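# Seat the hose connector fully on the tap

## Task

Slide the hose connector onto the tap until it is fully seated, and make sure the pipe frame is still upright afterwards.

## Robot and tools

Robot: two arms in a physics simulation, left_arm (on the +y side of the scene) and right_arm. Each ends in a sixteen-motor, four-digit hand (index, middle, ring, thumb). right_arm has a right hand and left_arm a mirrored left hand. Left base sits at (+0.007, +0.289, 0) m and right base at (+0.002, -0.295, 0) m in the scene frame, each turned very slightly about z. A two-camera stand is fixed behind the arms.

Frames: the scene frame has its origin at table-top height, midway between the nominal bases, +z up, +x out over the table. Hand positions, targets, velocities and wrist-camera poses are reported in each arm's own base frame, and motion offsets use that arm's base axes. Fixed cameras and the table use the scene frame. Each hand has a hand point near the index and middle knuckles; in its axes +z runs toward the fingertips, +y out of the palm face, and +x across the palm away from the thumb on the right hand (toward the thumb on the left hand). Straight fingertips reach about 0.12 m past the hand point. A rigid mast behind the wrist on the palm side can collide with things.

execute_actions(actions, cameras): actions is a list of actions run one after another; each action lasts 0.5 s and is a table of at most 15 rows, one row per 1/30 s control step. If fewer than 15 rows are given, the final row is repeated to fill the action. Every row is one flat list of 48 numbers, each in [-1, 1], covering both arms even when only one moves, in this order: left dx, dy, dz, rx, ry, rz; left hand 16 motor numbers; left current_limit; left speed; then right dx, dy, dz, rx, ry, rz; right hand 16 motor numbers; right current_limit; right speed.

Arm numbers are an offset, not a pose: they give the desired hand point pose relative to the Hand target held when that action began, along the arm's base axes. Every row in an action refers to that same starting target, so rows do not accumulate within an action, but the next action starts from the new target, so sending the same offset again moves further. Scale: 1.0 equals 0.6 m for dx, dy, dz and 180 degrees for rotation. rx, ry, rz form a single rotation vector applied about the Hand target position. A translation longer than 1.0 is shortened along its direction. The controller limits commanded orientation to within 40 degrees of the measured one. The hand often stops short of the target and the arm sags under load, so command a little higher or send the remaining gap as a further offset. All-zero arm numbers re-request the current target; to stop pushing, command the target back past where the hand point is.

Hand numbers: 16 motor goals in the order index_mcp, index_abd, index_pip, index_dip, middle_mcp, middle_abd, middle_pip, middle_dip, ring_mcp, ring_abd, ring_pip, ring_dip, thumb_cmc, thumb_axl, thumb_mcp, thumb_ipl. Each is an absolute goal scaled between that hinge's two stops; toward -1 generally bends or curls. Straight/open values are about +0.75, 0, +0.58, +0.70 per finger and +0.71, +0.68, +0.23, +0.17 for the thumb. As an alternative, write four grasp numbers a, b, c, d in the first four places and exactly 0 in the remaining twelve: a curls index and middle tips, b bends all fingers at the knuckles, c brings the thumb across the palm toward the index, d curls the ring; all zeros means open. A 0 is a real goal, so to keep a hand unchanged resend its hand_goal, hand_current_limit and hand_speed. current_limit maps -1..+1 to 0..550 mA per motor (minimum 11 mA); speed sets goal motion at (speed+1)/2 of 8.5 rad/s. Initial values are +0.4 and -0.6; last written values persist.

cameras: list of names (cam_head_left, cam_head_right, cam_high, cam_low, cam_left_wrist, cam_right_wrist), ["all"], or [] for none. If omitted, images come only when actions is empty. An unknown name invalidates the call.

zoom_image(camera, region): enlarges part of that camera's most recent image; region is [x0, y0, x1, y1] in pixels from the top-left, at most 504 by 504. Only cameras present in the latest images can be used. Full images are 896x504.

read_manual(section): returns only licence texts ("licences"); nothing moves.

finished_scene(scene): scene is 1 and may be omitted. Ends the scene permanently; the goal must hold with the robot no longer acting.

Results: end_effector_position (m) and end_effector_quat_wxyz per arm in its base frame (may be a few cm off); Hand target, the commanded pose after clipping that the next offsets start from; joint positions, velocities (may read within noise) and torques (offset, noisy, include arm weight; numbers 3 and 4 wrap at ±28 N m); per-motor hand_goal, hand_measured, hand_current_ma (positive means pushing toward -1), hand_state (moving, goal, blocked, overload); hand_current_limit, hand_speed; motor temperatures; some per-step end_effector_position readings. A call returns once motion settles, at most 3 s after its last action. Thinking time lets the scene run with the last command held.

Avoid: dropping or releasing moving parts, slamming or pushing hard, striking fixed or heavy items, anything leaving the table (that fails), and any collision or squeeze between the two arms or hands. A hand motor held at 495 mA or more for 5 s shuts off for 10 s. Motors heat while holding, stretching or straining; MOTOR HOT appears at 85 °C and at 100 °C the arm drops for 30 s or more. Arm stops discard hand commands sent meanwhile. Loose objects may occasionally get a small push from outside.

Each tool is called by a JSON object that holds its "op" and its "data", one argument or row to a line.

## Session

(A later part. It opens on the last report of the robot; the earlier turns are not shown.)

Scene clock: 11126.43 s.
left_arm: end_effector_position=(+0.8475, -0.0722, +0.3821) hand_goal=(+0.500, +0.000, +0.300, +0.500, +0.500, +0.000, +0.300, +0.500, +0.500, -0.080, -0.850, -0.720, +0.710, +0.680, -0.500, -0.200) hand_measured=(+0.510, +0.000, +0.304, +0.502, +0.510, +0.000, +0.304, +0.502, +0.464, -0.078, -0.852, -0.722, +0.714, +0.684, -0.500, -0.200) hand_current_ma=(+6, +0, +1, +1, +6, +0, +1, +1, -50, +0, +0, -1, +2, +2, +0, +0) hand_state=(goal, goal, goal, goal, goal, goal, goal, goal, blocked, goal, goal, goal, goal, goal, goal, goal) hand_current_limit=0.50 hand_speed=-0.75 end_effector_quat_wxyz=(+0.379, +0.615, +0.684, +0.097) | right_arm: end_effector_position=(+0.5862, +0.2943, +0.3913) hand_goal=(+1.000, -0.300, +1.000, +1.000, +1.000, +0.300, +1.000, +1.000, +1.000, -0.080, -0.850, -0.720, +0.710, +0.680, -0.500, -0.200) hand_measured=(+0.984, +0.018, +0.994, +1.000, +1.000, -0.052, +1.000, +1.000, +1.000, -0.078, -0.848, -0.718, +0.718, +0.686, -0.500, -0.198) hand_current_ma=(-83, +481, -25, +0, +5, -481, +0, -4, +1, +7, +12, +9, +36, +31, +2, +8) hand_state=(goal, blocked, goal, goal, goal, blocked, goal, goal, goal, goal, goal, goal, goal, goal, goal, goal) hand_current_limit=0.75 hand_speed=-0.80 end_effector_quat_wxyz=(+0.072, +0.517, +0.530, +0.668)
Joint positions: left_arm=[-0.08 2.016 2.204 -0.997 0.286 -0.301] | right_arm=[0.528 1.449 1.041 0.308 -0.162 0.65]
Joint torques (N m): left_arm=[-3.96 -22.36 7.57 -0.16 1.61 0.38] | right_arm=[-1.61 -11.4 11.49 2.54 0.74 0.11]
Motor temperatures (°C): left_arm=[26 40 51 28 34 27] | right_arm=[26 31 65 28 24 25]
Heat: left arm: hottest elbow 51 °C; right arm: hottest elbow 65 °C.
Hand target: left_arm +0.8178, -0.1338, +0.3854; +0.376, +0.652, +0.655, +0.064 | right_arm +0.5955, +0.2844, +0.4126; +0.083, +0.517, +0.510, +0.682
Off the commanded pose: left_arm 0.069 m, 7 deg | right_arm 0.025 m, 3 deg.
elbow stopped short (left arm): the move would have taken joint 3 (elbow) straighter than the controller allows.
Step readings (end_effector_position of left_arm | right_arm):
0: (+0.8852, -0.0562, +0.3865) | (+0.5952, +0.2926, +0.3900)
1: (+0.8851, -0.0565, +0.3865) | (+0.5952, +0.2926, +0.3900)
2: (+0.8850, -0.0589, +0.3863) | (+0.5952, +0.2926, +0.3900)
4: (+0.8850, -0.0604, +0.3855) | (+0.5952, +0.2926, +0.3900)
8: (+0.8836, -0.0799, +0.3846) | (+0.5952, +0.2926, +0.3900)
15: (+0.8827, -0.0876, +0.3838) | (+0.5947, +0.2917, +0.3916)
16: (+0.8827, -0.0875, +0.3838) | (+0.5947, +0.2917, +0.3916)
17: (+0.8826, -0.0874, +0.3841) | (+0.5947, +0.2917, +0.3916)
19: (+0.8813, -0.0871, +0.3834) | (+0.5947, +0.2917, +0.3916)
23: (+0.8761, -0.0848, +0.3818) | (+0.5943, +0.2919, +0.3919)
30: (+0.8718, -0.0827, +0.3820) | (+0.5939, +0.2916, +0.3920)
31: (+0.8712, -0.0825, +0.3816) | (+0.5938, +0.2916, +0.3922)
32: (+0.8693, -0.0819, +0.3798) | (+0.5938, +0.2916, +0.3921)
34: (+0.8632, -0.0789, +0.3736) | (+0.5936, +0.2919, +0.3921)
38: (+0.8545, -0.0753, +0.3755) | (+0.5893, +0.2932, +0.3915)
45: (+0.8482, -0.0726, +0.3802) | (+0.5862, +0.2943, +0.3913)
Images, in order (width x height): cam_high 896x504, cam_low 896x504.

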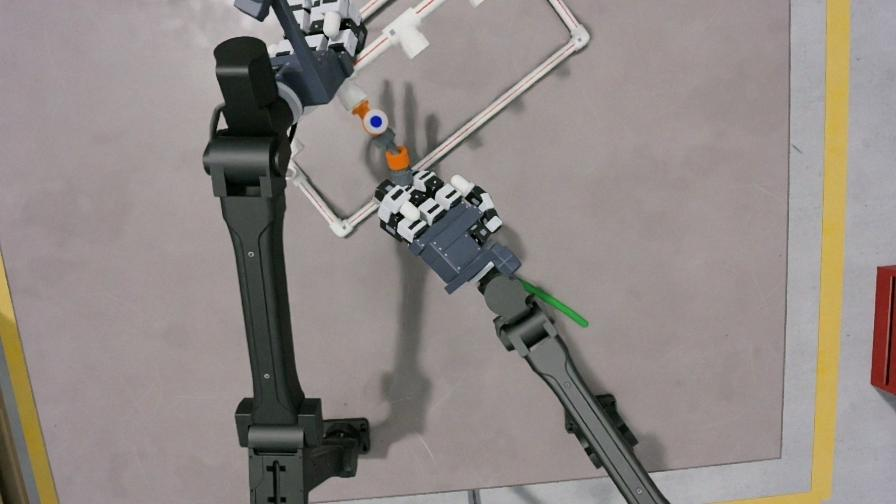

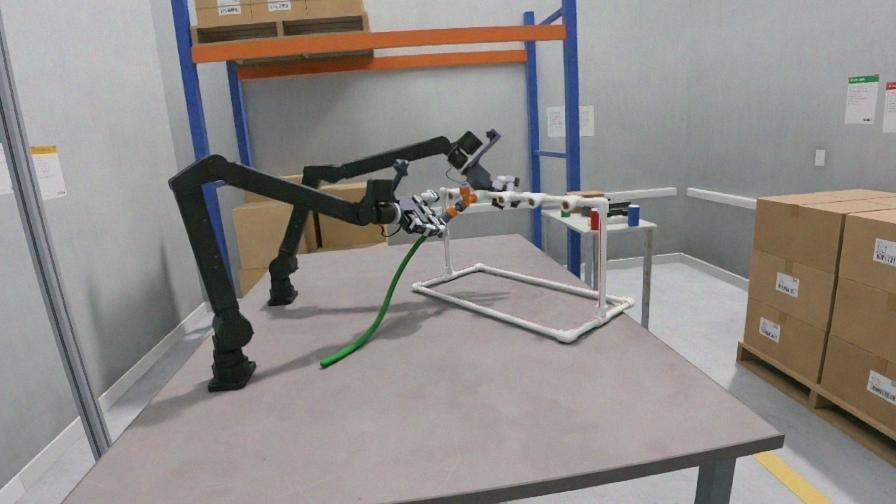

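{"op": "execute_actions", "data": {
  "actions": [
    [[-0.025,-0.012,-0.06,0,0,0,0.5,0.0,0.3,0.5,0.5,0.0,0.3,0.5,0.5,-0.08,-0.85,-0.72,0.71,0.68,-0.5,-0.2,0.5,-0.75,0.04,0.03,0.012,0,0,0,1.0,-0.30,1.0,1.0,1.0,0.30,1.0,1.0,1.0,-0.08,-0.85,-0.72,0.71,0.68,-0.5,-0.2,0.75,-0.8]],
    [[-0.025,-0.012,-0.05,0,0,0,0.5,0.0,0.3,0.5,0.5,0.0,0.3,0.5,0.5,-0.08,-0.85,-0.72,0.71,0.68,-0.5,-0.2,0.5,-0.75,0.036,0.028,0.011,0,0,0,1.0,-0.30,1.0,1.0,1.0,0.30,1.0,1.0,1.0,-0.08,-0.85,-0.72,0.71,0.68,-0.5,-0.2,0.75,-0.8]]
  ],
  "cameras": ["cam_high","cam_right_wrist"]
}}

Scene clock: 11137.03 s.
left_arm: end_effector_position=(+0.8315, -0.0361, +0.4036) hand_goal=(+0.500, +0.000, +0.300, +0.500, +0.500, +0.000, +0.300, +0.500, +0.500, -0.080, -0.850, -0.720, +0.710, +0.680, -0.500, -0.200) hand_measured=(+0.510, +0.000, +0.304, +0.502, +0.510, +0.000, +0.304, +0.502, +0.434, -0.078, -0.852, -0.722, +0.714, +0.684, -0.500, -0.200) hand_current_ma=(+6, +0, +1, +1, +6, +0, +1, +1, -133, +0, +0, -1, +2, +2, +0, +0) hand_state=(goal, goal, goal, goal, goal, goal, goal, goal, blocked, goal, goal, goal, goal, goal, goal, goal) hand_current_limit=0.50 hand_speed=-0.75 end_effector_quat_wxyz=(+0.431, +0.569, +0.682, +0.162) | right_arm: end_effector_position=(+0.6015, +0.3177, +0.3873) hand_goal=(+1.000, -0.300, +1.000, +1.000, +1.000, +0.300, +1.000, +1.000, +1.000, -0.080, -0.850, -0.720, +0.710, +0.680, -0.500, -0.200) hand_measured=(+0.970, +0.018, +0.980, +1.000, +1.002, -0.052, +1.000, +1.000, +1.000, -0.078, -0.848, -0.718, +0.718, +0.686, -0.500, -0.198) hand_current_ma=(-162, +481, -94, +0, +5, -481, +0, -3, +1, +7, +12, +9, +36, +31, +2, +8) hand_state=(blocked, blocked, goal, goal, goal, blocked, goal, goal, goal, goal, goal, goal, goal, goal, goal, goal) hand_current_limit=0.75 hand_speed=-0.80 end_effector_quat_wxyz=(+0.065, +0.521, +0.539, +0.659)
Joint positions: left_arm=[-0.055 1.884 1.954 -0.703 0.229 -0.351] | right_arm=[0.548 1.506 1.112 0.27 -0.154 0.65]
Joint torques (N m): left_arm=[-0.91 -17.96 11.34 0.54 0.79 0.31] | right_arm=[-2.02 -9.17 16.81 2.44 0.96 0.12]
Motor temperatures (°C): left_arm=[26 41 49 27 36 27] | right_arm=[26 32 66 28 25 25]
Heat: left arm: hottest elbow 49 °C; right arm: hottest elbow 66 °C.
Hand target: left_arm +0.8288, -0.0585, +0.3941; +0.422, +0.589, +0.674, +0.144 (last step not sent: back at the drive's target) | right_arm +0.6410, +0.3192, +0.4265; +0.083, +0.517, +0.510, +0.682
Off the commanded pose: left_arm 0.147 m, 16 deg | right_arm 0.056 m, 5 deg.
led back after a hold (left arm): the arm was led back toward your command in small steps, so it may still be short of it.
led back after a hold (right arm): the arm was led back toward your command in small steps, so it may still be short of it.
Step readings (end_effector_position of left_arm | right_arm):
0: (+0.8475, -0.0722, +0.3822) | (+0.5862, +0.2943, +0.3913)
1: (+0.8474, -0.0722, +0.3814) | (+0.5862, +0.2943, +0.3913)
2: (+0.8470, -0.0721, +0.3813) | (+0.5862, +0.2944, +0.3910)
4: (+0.8443, -0.0704, +0.3827) | (+0.5861, +0.2949, +0.3898)
8: (+0.8387, -0.0674, +0.3858) | (+0.5848, +0.2978, +0.3881)
15: (+0.8369, -0.0665, +0.3878) | (+0.5848, +0.2978, +0.3879)
16: (+0.8367, -0.0665, +0.3875) | (+0.5847, +0.2980, +0.3879) HELD (not all sent) right_arm
17: (+0.8365, -0.0661, +0.3881) | (+0.5846, +0.2982, +0.3878) HELD (not all sent) left_arm
19: (+0.8365, -0.0640, +0.3903) | (+0.5846, +0.2984, +0.3877)
23: (+0.8363, -0.0636, +0.3898) | (+0.5854, +0.2990, +0.3881)
29: (+0.8289, -0.0586, +0.3941) | (+0.5885, +0.3041, +0.3863) HELD (not all sent) right_arm
30: (+0.8280, -0.0576, +0.3951) | (+0.5883, +0.3045, +0.3862) HELD (not all sent) left_arm
HELD (not all sent) left_arm: steps 17 to 18 and 30.
HELD (not all sent) right_arm: steps 16 and 29.
pose unreachable (left arm): on one or more control steps of this call, first in action 1 (counted from 0), this arm could not follow its commanded pose, so it was not sent that pose on those steps. It may still have moved: this result reports where it is.
cause: moving toward the commanded pose would bring a part of the arm too close to another arm (a part of this arm just beyond joint 5 (wrist yaw) and a part of the right arm just beyond its joint 6 (wrist roll), along the way the arms are being sent, or toward where that arm still pushes).
pose unreachable (right arm): on one or more control steps of this call, first in action 1 (counted from 0), this arm could not follow its commanded pose, so it was not sent that pose on those steps. It may still have moved: this result reports where it is.
cause: moving toward the commanded pose would bring a part of the arm too close to another arm (a part of this arm just beyond joint 6 (wrist roll) and a part of the left arm just beyond its joint 5 (wrist yaw), along the way the arms are being sent, or toward where that arm still pushes).
camera_calibration:
cam_right_wrist: T_world_to_cam=[[0.618596, -0.785208, 0.0280755, -0.106101], [-0.633651, -0.519689, -0.573071, 0.720773], [0.46457, 0.336709, -0.819025, 0.0593464], [0, 0, 0, 1]] pos_world=[0.494782, 0.271284, 0.464639]
Images, in order (width x height): cam_high 896x504, cam_right_wrist 896x504.

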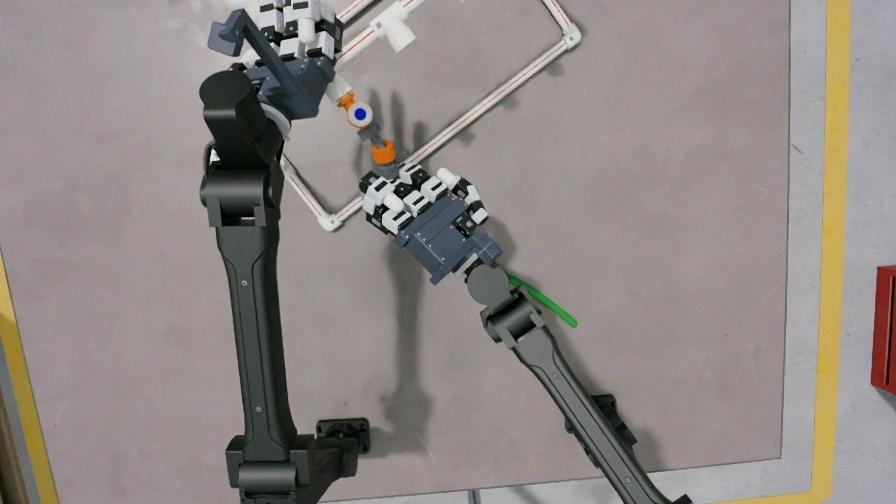

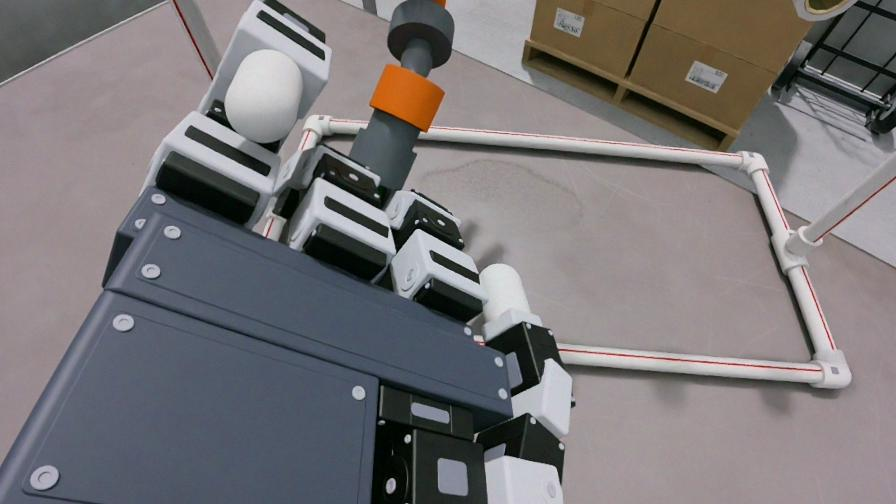

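{"op": "zoom_image", "data": {
  "camera": "cam_right_wrist",
  "region": [350, 0, 470, 120]
}}

{"op": "zoom_image", "data": {
  "camera": "cam_high",
  "region": [330, 80, 410, 180]
}}

Scaled by 4.200.

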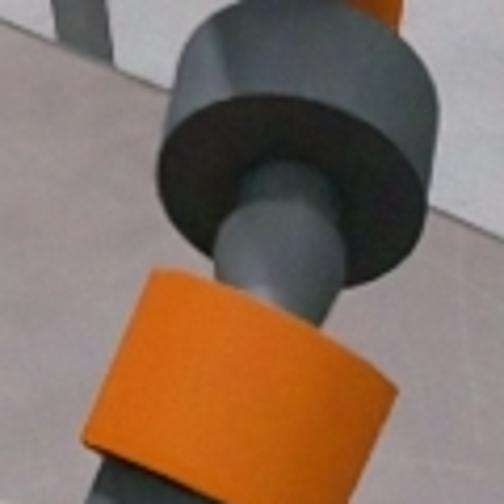

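Scaled by 5.040.

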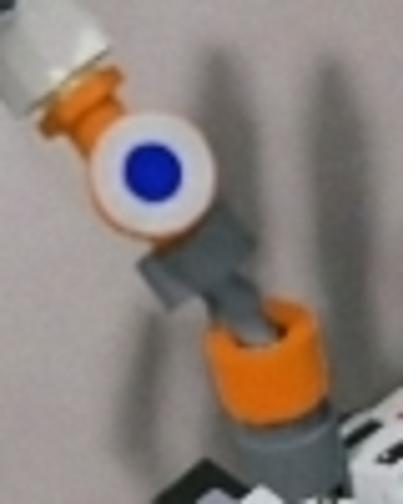

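{"op": "execute_actions", "data": {
  "actions": [
    [[0,0,0,0,0,0,0.5,0.0,0.3,0.5,0.5,0.0,0.3,0.5,0.5,-0.08,-0.85,-0.72,0.71,0.68,-0.5,-0.2,0.5,-0.75,-0.03,0,-0.04,0,0,0,1.0,-0.30,1.0,1.0,1.0,0.30,1.0,1.0,1.0,-0.08,-0.85,-0.72,0.71,0.68,-0.5,-0.2,0.75,-0.8]]
  ],
  "cameras": ["cam_high","cam_right_wrist","cam_low"]
}}

{"op": "zoom_image", "data": {
  "camera": "cam_low",
  "region": [390, 160, 510, 260]
}}

{"op": "zoom_image", "data": {
  "camera": "cam_right_wrist",
  "region": [350, 0, 470, 120]
}}

Scene clock: 11235.50 s.
left_arm: end_effector_position=(+0.8317, -0.0337, +0.4042) hand_goal=(+0.500, +0.000, +0.300, +0.500, +0.500, +0.000, +0.300, +0.500, +0.500, -0.080, -0.850, -0.720, +0.710, +0.680, -0.500, -0.200) hand_measured=(+0.510, +0.000, +0.304, +0.502, +0.510, +0.000, +0.304, +0.502, +0.434, -0.078, -0.852, -0.722, +0.714, +0.684, -0.500, -0.200) hand_current_ma=(+6, +0, +1, +1, +6, +0, +1, +1, -133, +0, +0, -1, +2, +2, +0, +0) hand_state=(goal, goal, goal, goal, goal, goal, goal, goal, blocked, goal, goal, goal, goal, goal, goal, goal) hand_current_limit=0.50 hand_speed=-0.75 end_effector_quat_wxyz=(+0.431, +0.567, +0.683, +0.164) | right_arm: end_effector_position=(+0.6008, +0.3205, +0.3877) hand_goal=(+1.000, -0.300, +1.000, +1.000, +1.000, +0.300, +1.000, +1.000, +1.000, -0.080, -0.850, -0.720, +0.710, +0.680, -0.500, -0.200) hand_measured=(+0.970, +0.018, +0.980, +1.000, +1.002, -0.052, +1.000, +1.000, +1.000, -0.078, -0.848, -0.718, +0.718, +0.686, -0.500, -0.198) hand_current_ma=(-158, +481, -94, +0, +5, -481, +0, -3, +1, +7, +12, +9, +36, +31, +2, +8) hand_state=(blocked, blocked, goal, goal, goal, blocked, goal, goal, goal, goal, goal, goal, goal, goal, goal, goal) hand_current_limit=0.75 hand_speed=-0.80 end_effector_quat_wxyz=(+0.071, +0.520, +0.534, +0.662)
Joint positions: left_arm=[-0.053 1.884 1.954 -0.7 0.225 -0.352] | right_arm=[0.558 1.513 1.112 0.288 -0.134 0.65]
Joint torques (N m): left_arm=[-1.14 -18.14 11.14 0.62 0.93 0.29] | right_arm=[-1.49 -9.17 13.26 3.85 0.84 0.12]
Motor temperatures (°C): left_arm=[26 44 45 27 33 27] | right_arm=[26 31 93 28 27 25]
Heat: left arm: hottest elbow 45 °C; right arm: hottest elbow 93 °C. Fold the right arm in close to its base, or ease its load, before you think long.
Hand target: left_arm +0.8288, -0.0585, +0.3941; +0.422, +0.589, +0.674, +0.144 | right_arm +0.6230, +0.3192, +0.4025; +0.083, +0.517, +0.510, +0.682
Off the commanded pose: left_arm 0.027 m, 4 deg | right_arm 0.027 m, 4 deg.
MOTOR HOT: joint 3 (elbow) of the right arm reports 93 °C; the controller stops that arm at 100 °C. To cool a motor, set the load down, stop pushing, or move to a pose that needs little force.
Step readings (end_effector_position of left_arm | right_arm):
0: (+0.8315, -0.0361, +0.4036) | (+0.6015, +0.3177, +0.3873)
1: (+0.8315, -0.0361, +0.4036) | (+0.6015, +0.3177, +0.3873)
2: (+0.8315, -0.0361, +0.4036) | (+0.6014, +0.3178, +0.3873)
4: (+0.8315, -0.0360, +0.4036) | (+0.6008, +0.3184, +0.3877)
8: (+0.8316, -0.0349, +0.4040) | (+0.6007, +0.3196, +0.3876)
15: (+0.8317, -0.0337, +0.4042) | (+0.6008, +0.3205, +0.3877)
camera_calibration:
cam_right_wrist: T_world_to_cam=[[0.609677, -0.792028, 0.0314005, -0.0972648], [-0.633023, -0.510357, -0.58208, 0.72202], [0.477049, 0.335003, -0.812525, 0.0494853], [0, 0, 0, 1]] pos_world=[0.492749, 0.274874, 0.463536]
Images, in order (width x height): cam_high 896x504, cam_low 896x504, cam_right_wrist 896x504.

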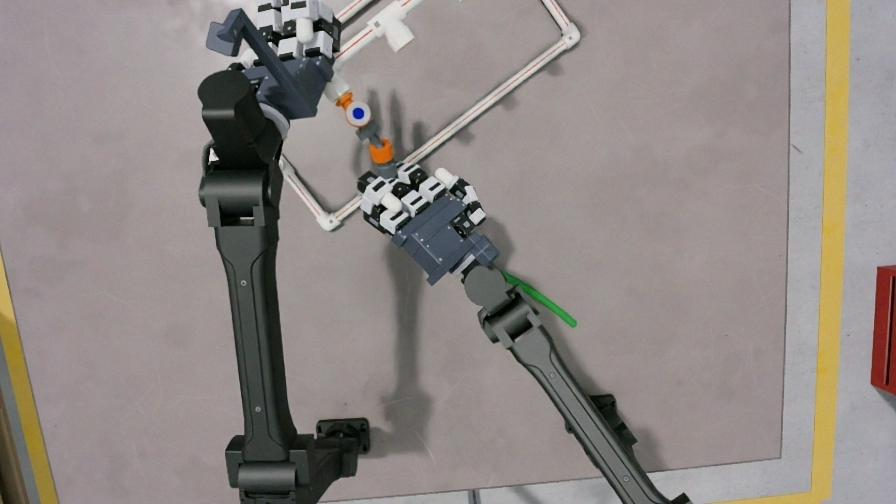

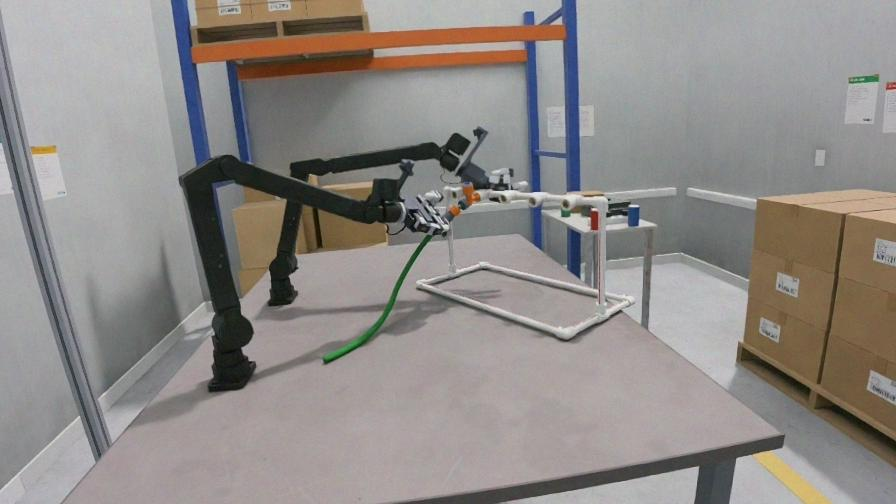

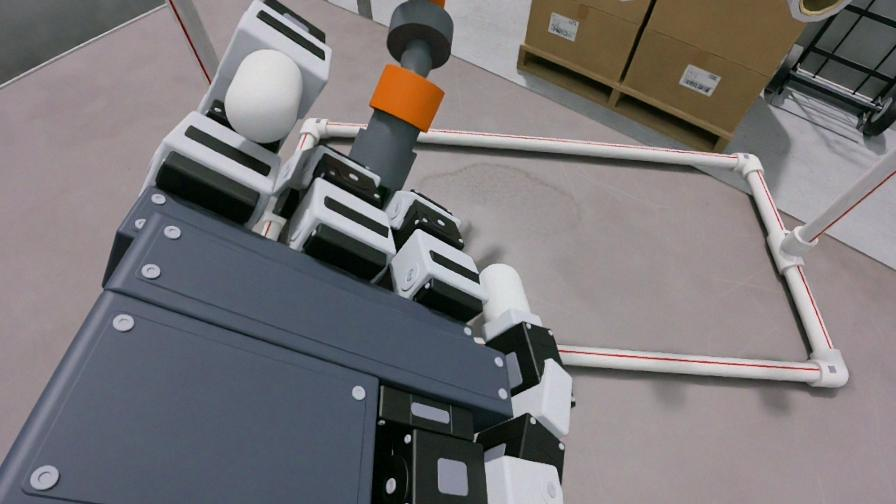

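Scaled by 4.200.

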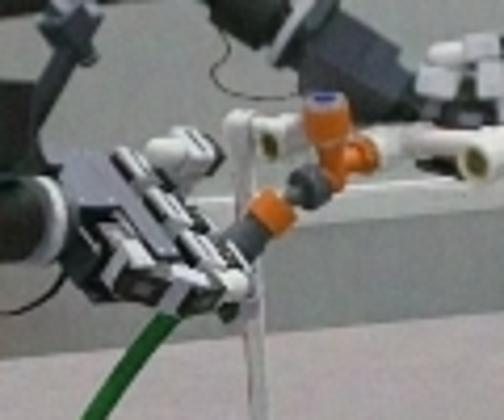

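Scaled by 4.200.

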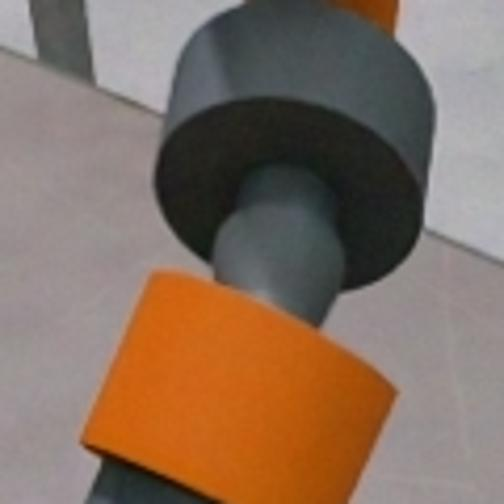

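{"op": "execute_actions", "data": {
  "actions": [
    [[0,0,0,0,0,0,0.5,0.0,0.3,0.5,0.5,0.0,0.3,0.5,0.5,-0.08,-0.85,-0.72,0.71,0.68,-0.5,-0.2,0.5,-0.75,-0.025,-0.01,-0.03,0,0,0,1.0,-0.30,1.0,1.0,1.0,0.30,1.0,1.0,1.0,-0.08,-0.85,-0.72,0.71,0.68,-0.5,-0.2,0.75,-0.8]]
  ],
  "cameras": []
}}

Scene clock: 11241.97 s.
left_arm: end_effector_position=(+0.8317, -0.0337, +0.4042) hand_goal=(+0.500, +0.000, +0.300, +0.500, +0.500, +0.000, +0.300, +0.500, +0.500, -0.080, -0.850, -0.720, +0.710, +0.680, -0.500, -0.200) hand_measured=(+0.510, +0.000, +0.304, +0.502, +0.510, +0.000, +0.304, +0.502, +0.434, -0.078, -0.852, -0.722, +0.714, +0.684, -0.500, -0.200) hand_current_ma=(+6, +0, +1, +1, +6, +0, +1, +1, -133, +0, +0, -1, +2, +2, +0, +0) hand_state=(goal, goal, goal, goal, goal, goal, goal, goal, blocked, goal, goal, goal, goal, goal, goal, goal) hand_current_limit=0.50 hand_speed=-0.75 end_effector_quat_wxyz=(+0.431, +0.567, +0.683, +0.164) | right_arm: end_effector_position=(+0.5971, +0.3185, +0.3867) hand_goal=(+1.000, -0.300, +1.000, +1.000, +1.000, +0.300, +1.000, +1.000, +1.000, -0.080, -0.850, -0.720, +0.710, +0.680, -0.500, -0.200) hand_measured=(+0.972, +0.018, +0.992, +1.000, +1.002, -0.052, +1.000, +1.000, +1.000, -0.078, -0.848, -0.718, +0.718, +0.686, -0.500, -0.198) hand_current_ma=(-148, +481, -38, +0, +5, -481, +0, -3, +1, +7, +12, +9, +36, +31, +2, +8) hand_state=(blocked, blocked, goal, goal, goal, blocked, goal, goal, goal, goal, goal, goal, goal, goal, goal, goal) hand_current_limit=0.75 hand_speed=-0.80 end_effector_quat_wxyz=(+0.076, +0.513, +0.526, +0.675)
Joint positions: left_arm=[-0.053 1.884 1.954 -0.7 0.225 -0.352] | right_arm=[0.561 1.517 1.087 0.351 -0.124 0.65]
Joint torques (N m): left_arm=[-0.97 -17.9 11.3 0.59 0.95 0.3] | right_arm=[-1.32 -10.4 10.07 3.48 0.7 0.12]
Motor temperatures (°C): left_arm=[26 44 45 27 33 27] | right_arm=[26 31 90 28 27 25]
Heat: left arm: hottest elbow 45 °C; right arm: hottest elbow 90 °C. Fold the right arm in close to its base, or ease its load, before you think long.
Hand target: left_arm +0.8288, -0.0586, +0.3941; +0.422, +0.589, +0.674, +0.144 | right_arm +0.6082, +0.3132, +0.3846; +0.083, +0.517, +0.510, +0.682
Off the commanded pose: left_arm 0.027 m, 4 deg | right_arm 0.012 m, 2 deg.
MOTOR HOT: still on. Joint 3 (elbow) of the right arm reports 90 °C.
Step readings (end_effector_position of left_arm | right_arm):
0: (+0.8317, -0.0337, +0.4042) | (+0.6008, +0.3205, +0.3877)
1: (+0.8317, -0.0337, +0.4042) | (+0.6008, +0.3205, +0.3878)
2: (+0.8317, -0.0337, +0.4042) | (+0.6006, +0.3206, +0.3882)
4: (+0.8317, -0.0337, +0.4042) | (+0.5992, +0.3202, +0.3878)
8: (+0.8317, -0.0337, +0.4042) | (+0.5976, +0.3191, +0.3869)
15: (+0.8317, -0.0337, +0.4042) | (+0.5970, +0.3185, +0.3868)
No camera images: "cameras" was empty.

{"op": "execute_actions", "data": {
  "actions": [
    [[0,0,0,0,0,0,0.5,0.0,0.3,0.5,0.5,0.0,0.3,0.5,0.5,-0.08,-0.85,-0.72,0.71,0.68,-0.5,-0.2,0.5,-0.75,0.04,0.042,0.053,0,0,0,1.0,-0.30,1.0,1.0,1.0,0.30,1.0,1.0,1.0,-0.08,-0.85,-0.72,0.71,0.68,-0.5,-0.2,0.75,-0.8]],
    [[0,0,0,0,0,0,0.5,0.0,0.3,0.5,0.5,0.0,0.3,0.5,0.5,-0.08,-0.85,-0.72,0.71,0.68,-0.5,-0.2,0.5,-0.75,0.0,0.0,0.0,0,0,0,1.0,0.05,1.0,1.0,1.0,-0.08,1.0,1.0,1.0,-0.08,-0.85,-0.72,0.71,0.68,-0.5,-0.2,0.75,-0.8]]
  ],
  "cameras": ["cam_right_wrist"]
}}

{"op": "zoom_image", "data": {
  "camera": "cam_right_wrist",
  "region": [340, 0, 480, 140]
}}

Scene clock: 11260.57 s.
left_arm: end_effector_position=(+0.8320, -0.0282, +0.4045) hand_goal=(+0.500, +0.000, +0.300, +0.500, +0.500, +0.000, +0.300, +0.500, +0.500, -0.080, -0.850, -0.720, +0.710, +0.680, -0.500, -0.200) hand_measured=(+0.510, +0.000, +0.304, +0.502, +0.510, +0.000, +0.304, +0.502, +0.434, -0.078, -0.852, -0.722, +0.714, +0.684, -0.500, -0.200) hand_current_ma=(+6, +0, +1, +1, +6, +0, +1, +1, -133, +0, +0, -1, +2, +2, +0, +0) hand_state=(goal, goal, goal, goal, goal, goal, goal, goal, blocked, goal, goal, goal, goal, goal, goal, goal) hand_current_limit=0.50 hand_speed=-0.75 end_effector_quat_wxyz=(+0.430, +0.564, +0.685, +0.167) | right_arm: end_effector_position=(+0.6023, +0.3280, +0.3823) hand_goal=(+1.000, +0.050, +1.000, +1.000, +1.000, -0.080, +1.000, +1.000, +1.000, -0.080, -0.850, -0.720, +0.710, +0.680, -0.500, -0.200) hand_measured=(+0.970, +0.072, +0.982, +1.000, +1.000, -0.078, +1.000, +1.000, +1.000, -0.078, -0.848, -0.718, +0.718, +0.686, -0.500, -0.198) hand_current_ma=(-154, +93, -89, +0, +5, +11, +0, -3, +1, +7, +12, +9, +36, +31, +2, +8) hand_state=(blocked, blocked, goal, goal, goal, goal, goal, goal, goal, goal, goal, goal, goal, goal, goal, goal) hand_current_limit=0.75 hand_speed=-0.80 end_effector_quat_wxyz=(+0.076, +0.525, +0.532, +0.660)
Joint positions: left_arm=[-0.047 1.884 1.954 -0.699 0.222 -0.352] | right_arm=[0.575 1.533 1.121 0.294 -0.101 0.652]
Joint torques (N m): left_arm=[-1.32 -18.08 11.15 0.58 1.05 0.3] | right_arm=[-1.03 -9.17 17.07 2.15 0.49 0.12]
Motor temperatures (°C): left_arm=[26 44 45 27 33 27] | right_arm=[26 30 80 28 26 25]
Heat: left arm: hottest elbow 45 °C; right arm: hottest elbow 80 °C.
Hand target: left_arm +0.8288, -0.0586, +0.3942; +0.422, +0.589, +0.674, +0.144 | right_arm +0.6321, +0.3385, +0.4164; +0.083, +0.517, +0.510, +0.682
Off the commanded pose: left_arm 0.032 m, 4 deg | right_arm 0.046 m, 4 deg.
MOTOR HOT: cleared for the motors of the right arm.
Step readings (end_effector_position of left_arm | right_arm):
0: (+0.8317, -0.0337, +0.4042) | (+0.5970, +0.3184, +0.3865)
1: (+0.8317, -0.0337, +0.4042) | (+0.5970, +0.3184, +0.3865)
2: (+0.8317, -0.0337, +0.4042) | (+0.5970, +0.3188, +0.3860)
4: (+0.8317, -0.0337, +0.4042) | (+0.5972, +0.3197, +0.3852)
8: (+0.8318, -0.0323, +0.4042) | (+0.5985, +0.3226, +0.3859)
15: (+0.8320, -0.0286, +0.4044) | (+0.6001, +0.3271, +0.3864)
16: (+0.8320, -0.0283, +0.4045) | (+0.6003, +0.3272, +0.3865)
17: (+0.8320, -0.0282, +0.4045) | (+0.6003, +0.3275, +0.3865)
19: (+0.8320, -0.0282, +0.4045) | (+0.6004, +0.3275, +0.3861)
23: (+0.8320, -0.0282, +0.4045) | (+0.6019, +0.3278, +0.3826)
30: (+0.8320, -0.0282, +0.4045) | (+0.6023, +0.3280, +0.3823)
camera_calibration:
cam_right_wrist: T_world_to_cam=[[0.59728, -0.80134, 0.0333187, -0.0822926], [-0.64223, -0.502744, -0.57861, 0.725427], [0.480414, 0.324194, -0.814924, 0.0443735], [0, 0, 0, 1]] pos_world=[0.493725, 0.284374, 0.458642]
Images, in order (width x height): cam_right_wrist 896x504.

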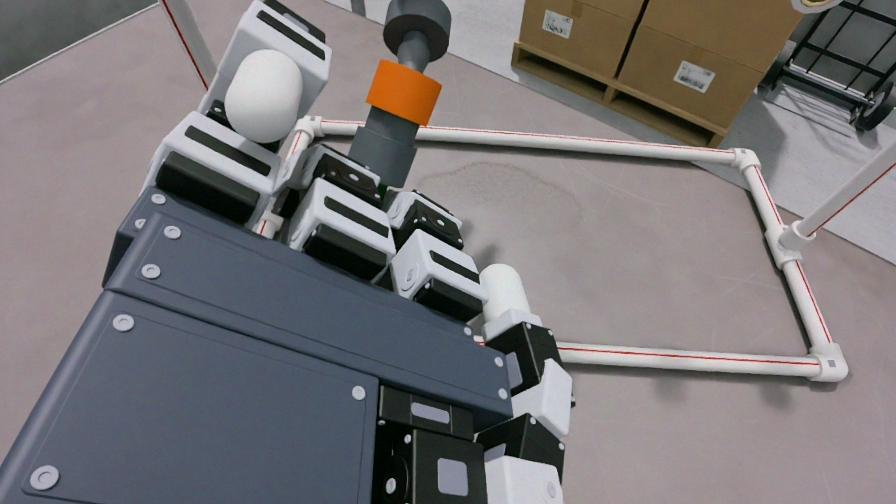

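Scaled by 3.600.

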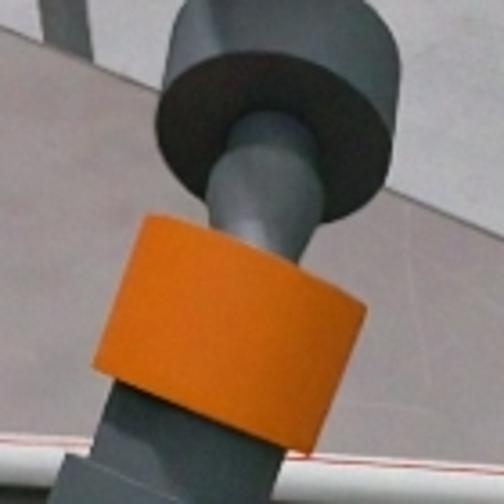

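{"op": "execute_actions", "data": {
  "actions": [
    [[0,0,0,0,0,0,0.5,0.0,0.3,0.5,0.5,0.0,0.3,0.5,0.5,-0.08,-0.85,-0.72,0.71,0.68,-0.5,-0.2,0.5,-0.75,-0.045,-0.031,-0.036,0,0,0,1.0,0.12,1.0,1.0,1.0,-0.14,1.0,1.0,1.0,-0.08,-0.85,-0.72,0.71,0.68,-0.5,-0.2,0.75,-0.8]]
  ],
  "cameras": ["cam_right_wrist"]
}}

{"op": "zoom_image", "data": {
  "camera": "cam_right_wrist",
  "region": [300, 0, 480, 180]
}}

Scene clock: 11277.33 s.
left_arm: end_effector_position=(+0.8320, -0.0284, +0.4044) hand_goal=(+0.500, +0.000, +0.300, +0.500, +0.500, +0.000, +0.300, +0.500, +0.500, -0.080, -0.850, -0.720, +0.710, +0.680, -0.500, -0.200) hand_measured=(+0.510, +0.000, +0.304, +0.502, +0.510, +0.000, +0.304, +0.502, +0.434, -0.078, -0.852, -0.722, +0.714, +0.684, -0.500, -0.200) hand_current_ma=(+6, +0, +1, +1, +6, +0, +1, +1, -133, +0, +0, -1, +2, +2, +0, +0) hand_state=(goal, goal, goal, goal, goal, goal, goal, goal, blocked, goal, goal, goal, goal, goal, goal, goal) hand_current_limit=0.50 hand_speed=-0.75 end_effector_quat_wxyz=(+0.430, +0.565, +0.684, +0.166) | right_arm: end_effector_position=(+0.6002, +0.3264, +0.3804) hand_goal=(+1.000, +0.120, +1.000, +1.000, +1.000, -0.140, +1.000, +1.000, +1.000, -0.080, -0.850, -0.720, +0.710, +0.680, -0.500, -0.200) hand_measured=(+1.000, +0.124, +1.000, +1.000, +1.000, -0.136, +1.000, +1.000, +1.000, -0.078, -0.848, -0.718, +0.718, +0.686, -0.500, -0.198) hand_current_ma=(-1, +17, -4, +0, +4, +16, +0, -3, +1, +7, +12, +9, +36, +31, +2, +8) hand_state=(goal, goal, goal, goal, goal, goal, goal, goal, goal, goal, goal, goal, goal, goal, goal, goal) hand_current_limit=0.75 hand_speed=-0.80 end_effector_quat_wxyz=(+0.076, +0.522, +0.528, +0.665)
Joint positions: left_arm=[-0.047 1.884 1.954 -0.699 0.223 -0.352] | right_arm=[0.575 1.533 1.107 0.322 -0.101 0.656]
Joint torques (N m): left_arm=[-1.44 -17.9 11.18 0.51 1 0.27] | right_arm=[-1.26 -12.4 10.03 3.64 0.41 0.08]
Motor temperatures (°C): left_arm=[26 44 45 27 34 27] | right_arm=[26 31 83 28 26 25]
Heat: left arm: hottest elbow 45 °C; right arm: hottest elbow 83 °C.
Hand target: left_arm +0.8288, -0.0586, +0.3942; +0.422, +0.589, +0.674, +0.144 | right_arm +0.6051, +0.3198, +0.3948; +0.083, +0.517, +0.510, +0.682
Off the commanded pose: left_arm 0.032 m, 4 deg | right_arm 0.017 m, 3 deg.
Step readings (end_effector_position of left_arm | right_arm):
0: (+0.8320, -0.0282, +0.4045) | (+0.6023, +0.3280, +0.3823)
1: (+0.8320, -0.0282, +0.4045) | (+0.6023, +0.3280, +0.3823)
2: (+0.8320, -0.0282, +0.4045) | (+0.6023, +0.3280, +0.3823)
4: (+0.8320, -0.0282, +0.4045) | (+0.6023, +0.3279, +0.3822)
8: (+0.8320, -0.0282, +0.4045) | (+0.6013, +0.3271, +0.3809)
15: (+0.8320, -0.0284, +0.4044) | (+0.6003, +0.3264, +0.3804)
camera_calibration:
cam_right_wrist: T_world_to_cam=[[0.596709, -0.801881, 0.0304223, -0.0806645], [-0.637253, -0.496562, -0.589351, 0.721307], [0.487696, 0.332284, -0.807304, 0.0343988], [0, 0, 0, 1]] pos_world=[0.491012, 0.282061, 0.455327]
Images, in order (width x height): cam_right_wrist 896x504.

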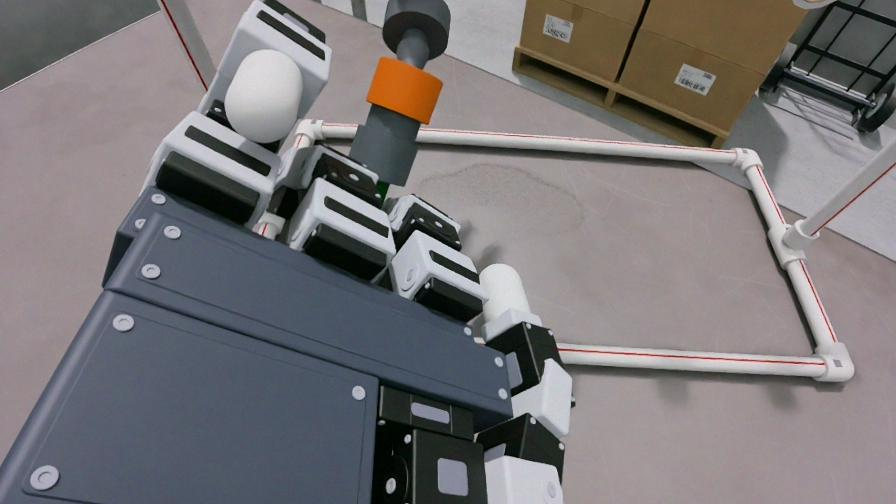

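Scaled by 2.800.

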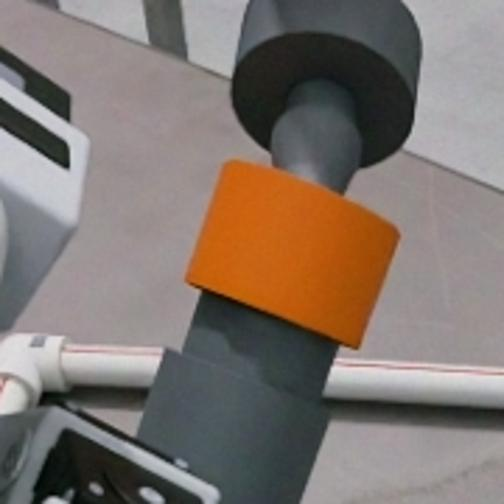

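{"op": "execute_actions", "data": {
  "actions": [
    [[0,0,0,0,0,0,0.5,0.0,0.3,0.5,0.5,0.0,0.3,0.5,0.5,-0.08,-0.85,-0.72,0.71,0.68,-0.5,-0.2,0.5,-0.75,-0.0167,-0.01,-0.0067,0,0,0,1.0,0.15,1.0,1.0,1.0,-0.17,1.0,1.0,1.0,-0.08,-0.85,-0.72,0.71,0.68,-0.5,-0.2,0.75,-0.8]]
  ],
  "cameras": ["cam_right_wrist"]
}}

{"op": "zoom_image", "data": {
  "camera": "cam_right_wrist",
  "region": [300, 0, 480, 180]
}}

Scene clock: 11287.87 s.
left_arm: end_effector_position=(+0.8315, -0.0303, +0.4037) hand_goal=(+0.500, +0.000, +0.300, +0.500, +0.500, +0.000, +0.300, +0.500, +0.500, -0.080, -0.850, -0.720, +0.710, +0.680, -0.500, -0.200) hand_measured=(+0.510, +0.000, +0.304, +0.502, +0.510, +0.000, +0.304, +0.502, +0.456, -0.078, -0.852, -0.722, +0.714, +0.684, -0.500, -0.200) hand_current_ma=(+6, +0, +1, +1, +6, +0, +1, +1, -68, +0, +0, -1, +2, +2, +0, +0) hand_state=(goal, goal, goal, goal, goal, goal, goal, goal, blocked, goal, goal, goal, goal, goal, goal, goal) hand_current_limit=0.50 hand_speed=-0.75 end_effector_quat_wxyz=(+0.431, +0.567, +0.683, +0.161) | right_arm: end_effector_position=(+0.5973, +0.3226, +0.3728) hand_goal=(+1.000, +0.150, +1.000, +1.000, +1.000, -0.170, +1.000, +1.000, +1.000, -0.080, -0.850, -0.720, +0.710, +0.680, -0.500, -0.200) hand_measured=(+1.000, +0.152, +1.000, +1.000, +1.000, -0.164, +1.000, +1.000, +1.000, -0.078, -0.848, -0.718, +0.718, +0.686, -0.500, -0.198) hand_current_ma=(-1, +9, -4, +0, +2, +26, +0, -3, +1, +7, +12, +9, +36, +31, +2, +8) hand_state=(goal, goal, goal, goal, goal, goal, goal, goal, goal, goal, goal, goal, goal, goal, goal, goal) hand_current_limit=0.75 hand_speed=-0.80 end_effector_quat_wxyz=(+0.079, +0.524, +0.525, +0.666)
Joint positions: left_arm=[-0.047 1.884 1.954 -0.703 0.234 -0.352] | right_arm=[0.575 1.533 1.082 0.35 -0.093 0.657]
Joint torques (N m): left_arm=[-1.49 -17.9 11.18 0.72 0.6 0.28] | right_arm=[-1.2 -13.86 8.96 3.04 0.11 0.07]
Motor temperatures (°C): left_arm=[26 44 45 27 34 27] | right_arm=[26 32 80 28 26 25]
Heat: left arm: hottest elbow 45 °C; right arm: hottest elbow 80 °C.
Hand target: left_arm +0.8288, -0.0587, +0.3940; +0.422, +0.589, +0.674, +0.144 | right_arm +0.5950, +0.3139, +0.3909; +0.083, +0.517, +0.510, +0.683
Off the commanded pose: left_arm 0.030 m, 4 deg | right_arm 0.020 m, 3 deg.
Step readings (end_effector_position of left_arm | right_arm):
0: (+0.8320, -0.0284, +0.4044) | (+0.6002, +0.3264, +0.3804)
1: (+0.8320, -0.0284, +0.4044) | (+0.6002, +0.3264, +0.3802)
2: (+0.8320, -0.0285, +0.4044) | (+0.5999, +0.3262, +0.3798)
4: (+0.8320, -0.0290, +0.4043) | (+0.5991, +0.3252, +0.3782)
8: (+0.8317, -0.0300, +0.4039) | (+0.5978, +0.3230, +0.3737)
15: (+0.8315, -0.0303, +0.4037) | (+0.5973, +0.3227, +0.3726)
camera_calibration:
cam_right_wrist: T_world_to_cam=[[0.589774, -0.806998, 0.0303434, -0.0758874], [-0.639873, -0.489898, -0.592083, 0.713496], [0.492675, 0.329779, -0.805305, 0.0280299], [0, 0, 0, 1]] pos_world=[0.487494, 0.279055, 0.447324]
Images, in order (width x height): cam_right_wrist 896x504.

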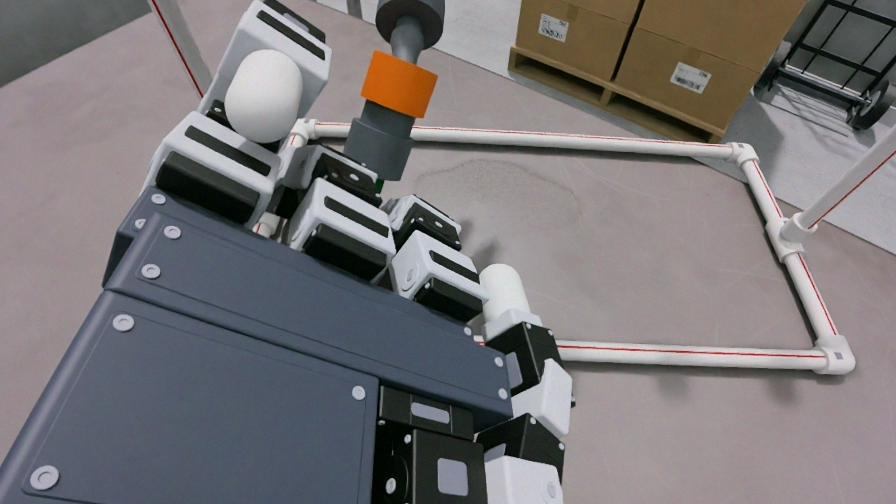

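Scaled by 2.800.

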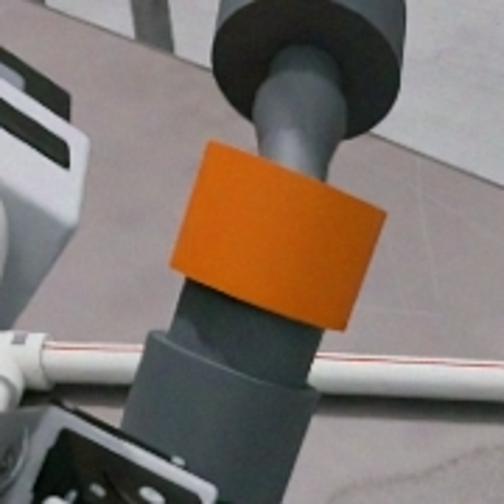

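{"op": "execute_actions", "data": {
  "actions": [],
  "cameras": ["cam_right_wrist","cam_low","cam_high"]
}}

{"op": "zoom_image", "data": {
  "camera": "cam_right_wrist",
  "region": [300, 0, 480, 180]
}}

{"op": "zoom_image", "data": {
  "camera": "cam_low",
  "region": [390, 160, 510, 260]
}}

{"op": "zoom_image", "data": {
  "camera": "cam_high",
  "region": [320, 80, 440, 200]
}}

Scene clock: 11297.23 s.
left_arm: end_effector_position=(+0.8315, -0.0303, +0.4037) hand_goal=(+0.500, +0.000, +0.300, +0.500, +0.500, +0.000, +0.300, +0.500, +0.500, -0.080, -0.850, -0.720, +0.710, +0.680, -0.500, -0.200) hand_measured=(+0.510, +0.000, +0.304, +0.502, +0.510, +0.000, +0.304, +0.502, +0.456, -0.078, -0.852, -0.722, +0.714, +0.684, -0.500, -0.200) hand_current_ma=(+6, +0, +1, +1, +6, +0, +1, +1, -68, +0, +0, -1, +2, +2, +0, +0) hand_state=(goal, goal, goal, goal, goal, goal, goal, goal, blocked, goal, goal, goal, goal, goal, goal, goal) hand_current_limit=0.50 hand_speed=-0.75 end_effector_quat_wxyz=(+0.431, +0.567, +0.683, +0.161) | right_arm: end_effector_position=(+0.5973, +0.3226, +0.3728) hand_goal=(+1.000, +0.150, +1.000, +1.000, +1.000, -0.170, +1.000, +1.000, +1.000, -0.080, -0.850, -0.720, +0.710, +0.680, -0.500, -0.200) hand_measured=(+1.000, +0.152, +1.000, +1.000, +1.000, -0.164, +1.000, +1.000, +1.000, -0.078, -0.848, -0.718, +0.718, +0.686, -0.500, -0.198) hand_current_ma=(-1, +10, -4, +0, +2, +26, +0, -3, +1, +7, +12, +9, +36, +31, +2, +8) hand_state=(goal, goal, goal, goal, goal, goal, goal, goal, goal, goal, goal, goal, goal, goal, goal, goal) hand_current_limit=0.75 hand_speed=-0.80 end_effector_quat_wxyz=(+0.079, +0.524, +0.525, +0.666)
Joint positions: left_arm=[-0.047 1.884 1.954 -0.703 0.234 -0.352] | right_arm=[0.575 1.533 1.082 0.35 -0.093 0.657]
Joint velocities: within noise
Joint torques (N m): left_arm=[-1.55 -17.79 11.21 0.72 0.61 0.29] | right_arm=[-1.2 -13.86 8.96 3.08 0.11 0.07]
Motor temperatures (°C): left_arm=[26 44 45 27 33 27] | right_arm=[26 32 77 28 26 25]
Heat: left arm: hottest elbow 45 °C; right arm: hottest elbow 77 °C.
Hand target: left_arm +0.8288, -0.0587, +0.3940; +0.422, +0.589, +0.674, +0.144 | right_arm +0.5951, +0.3138, +0.3908; +0.083, +0.517, +0.510, +0.682
Off the commanded pose: left_arm 0.030 m, 4 deg | right_arm 0.020 m, 3 deg.
camera_calibration:
cam_right_wrist: T_world_to_cam=[[0.589473, -0.807218, 0.0303423, -0.0756785], [-0.640068, -0.489666, -0.592064, 0.713518], [0.492783, 0.329585, -0.805319, 0.0280383], [0, 0, 0, 1]] pos_world=[0.487493, 0.279055, 0.447324]
Images, in order (width x height): cam_high 896x504, cam_low 896x504, cam_right_wrist 896x504.

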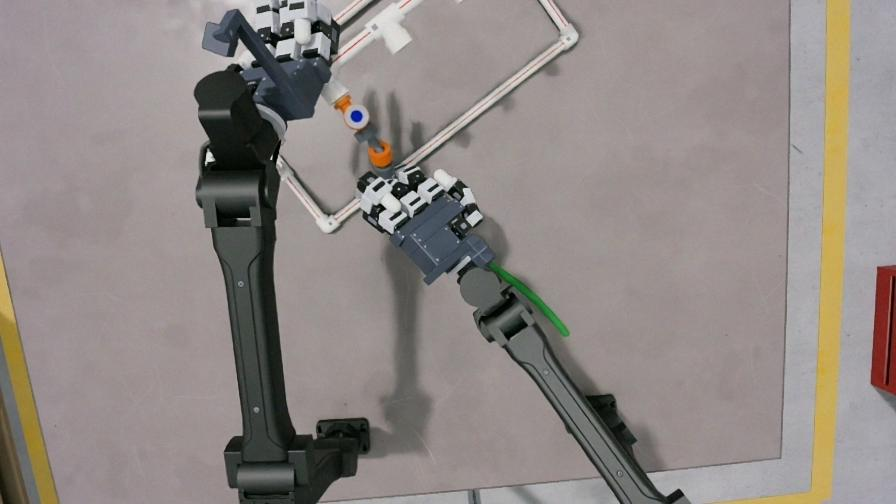

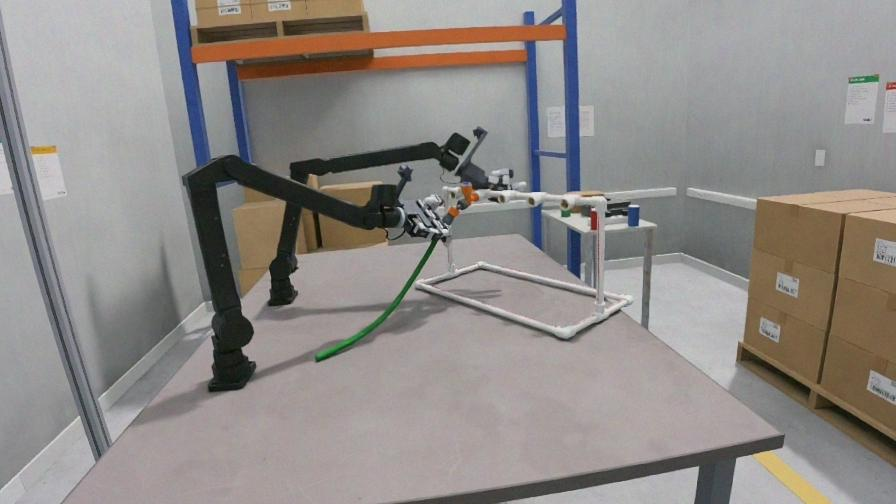

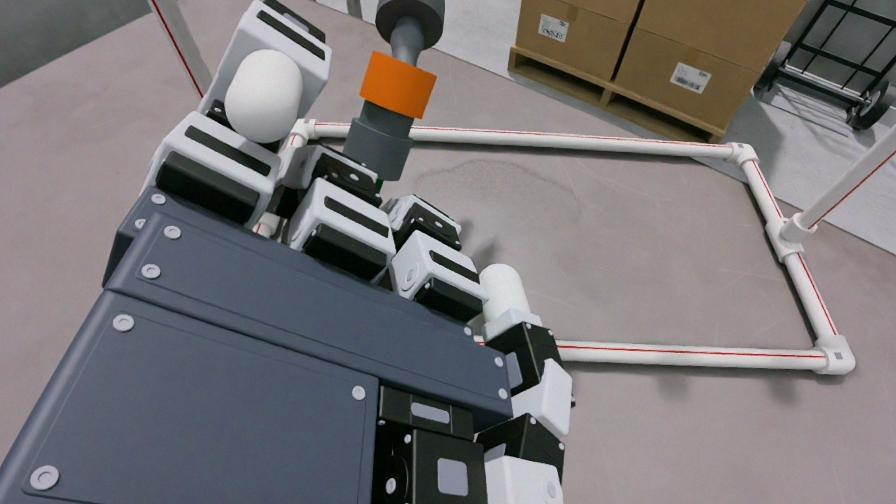

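Scaled by 2.800.

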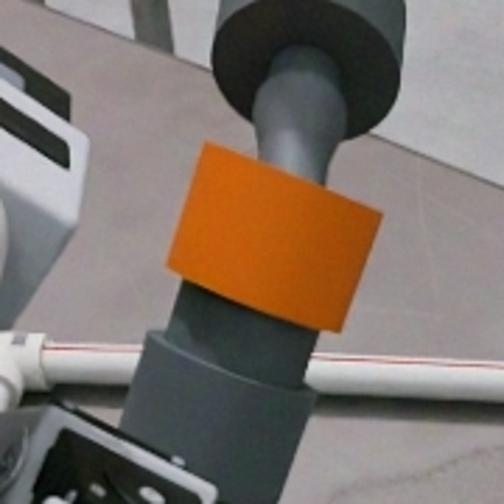

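Scaled by 4.200.

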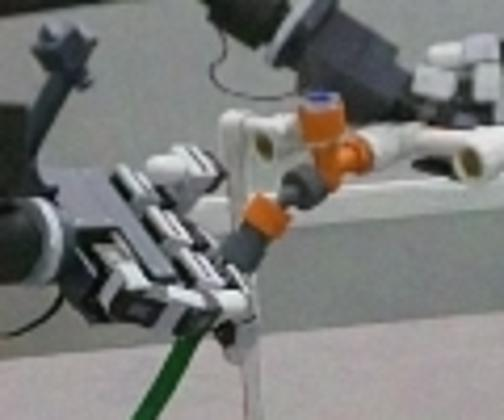

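Scaled by 4.200.

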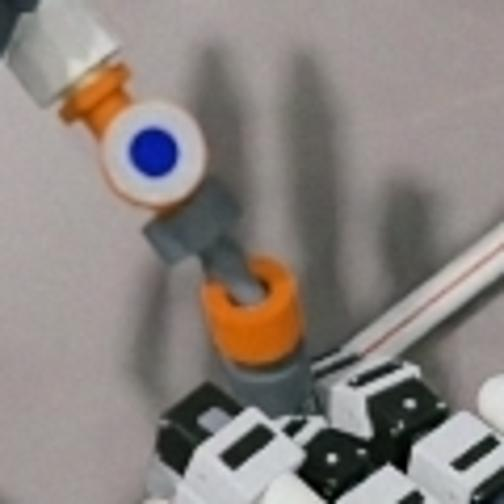

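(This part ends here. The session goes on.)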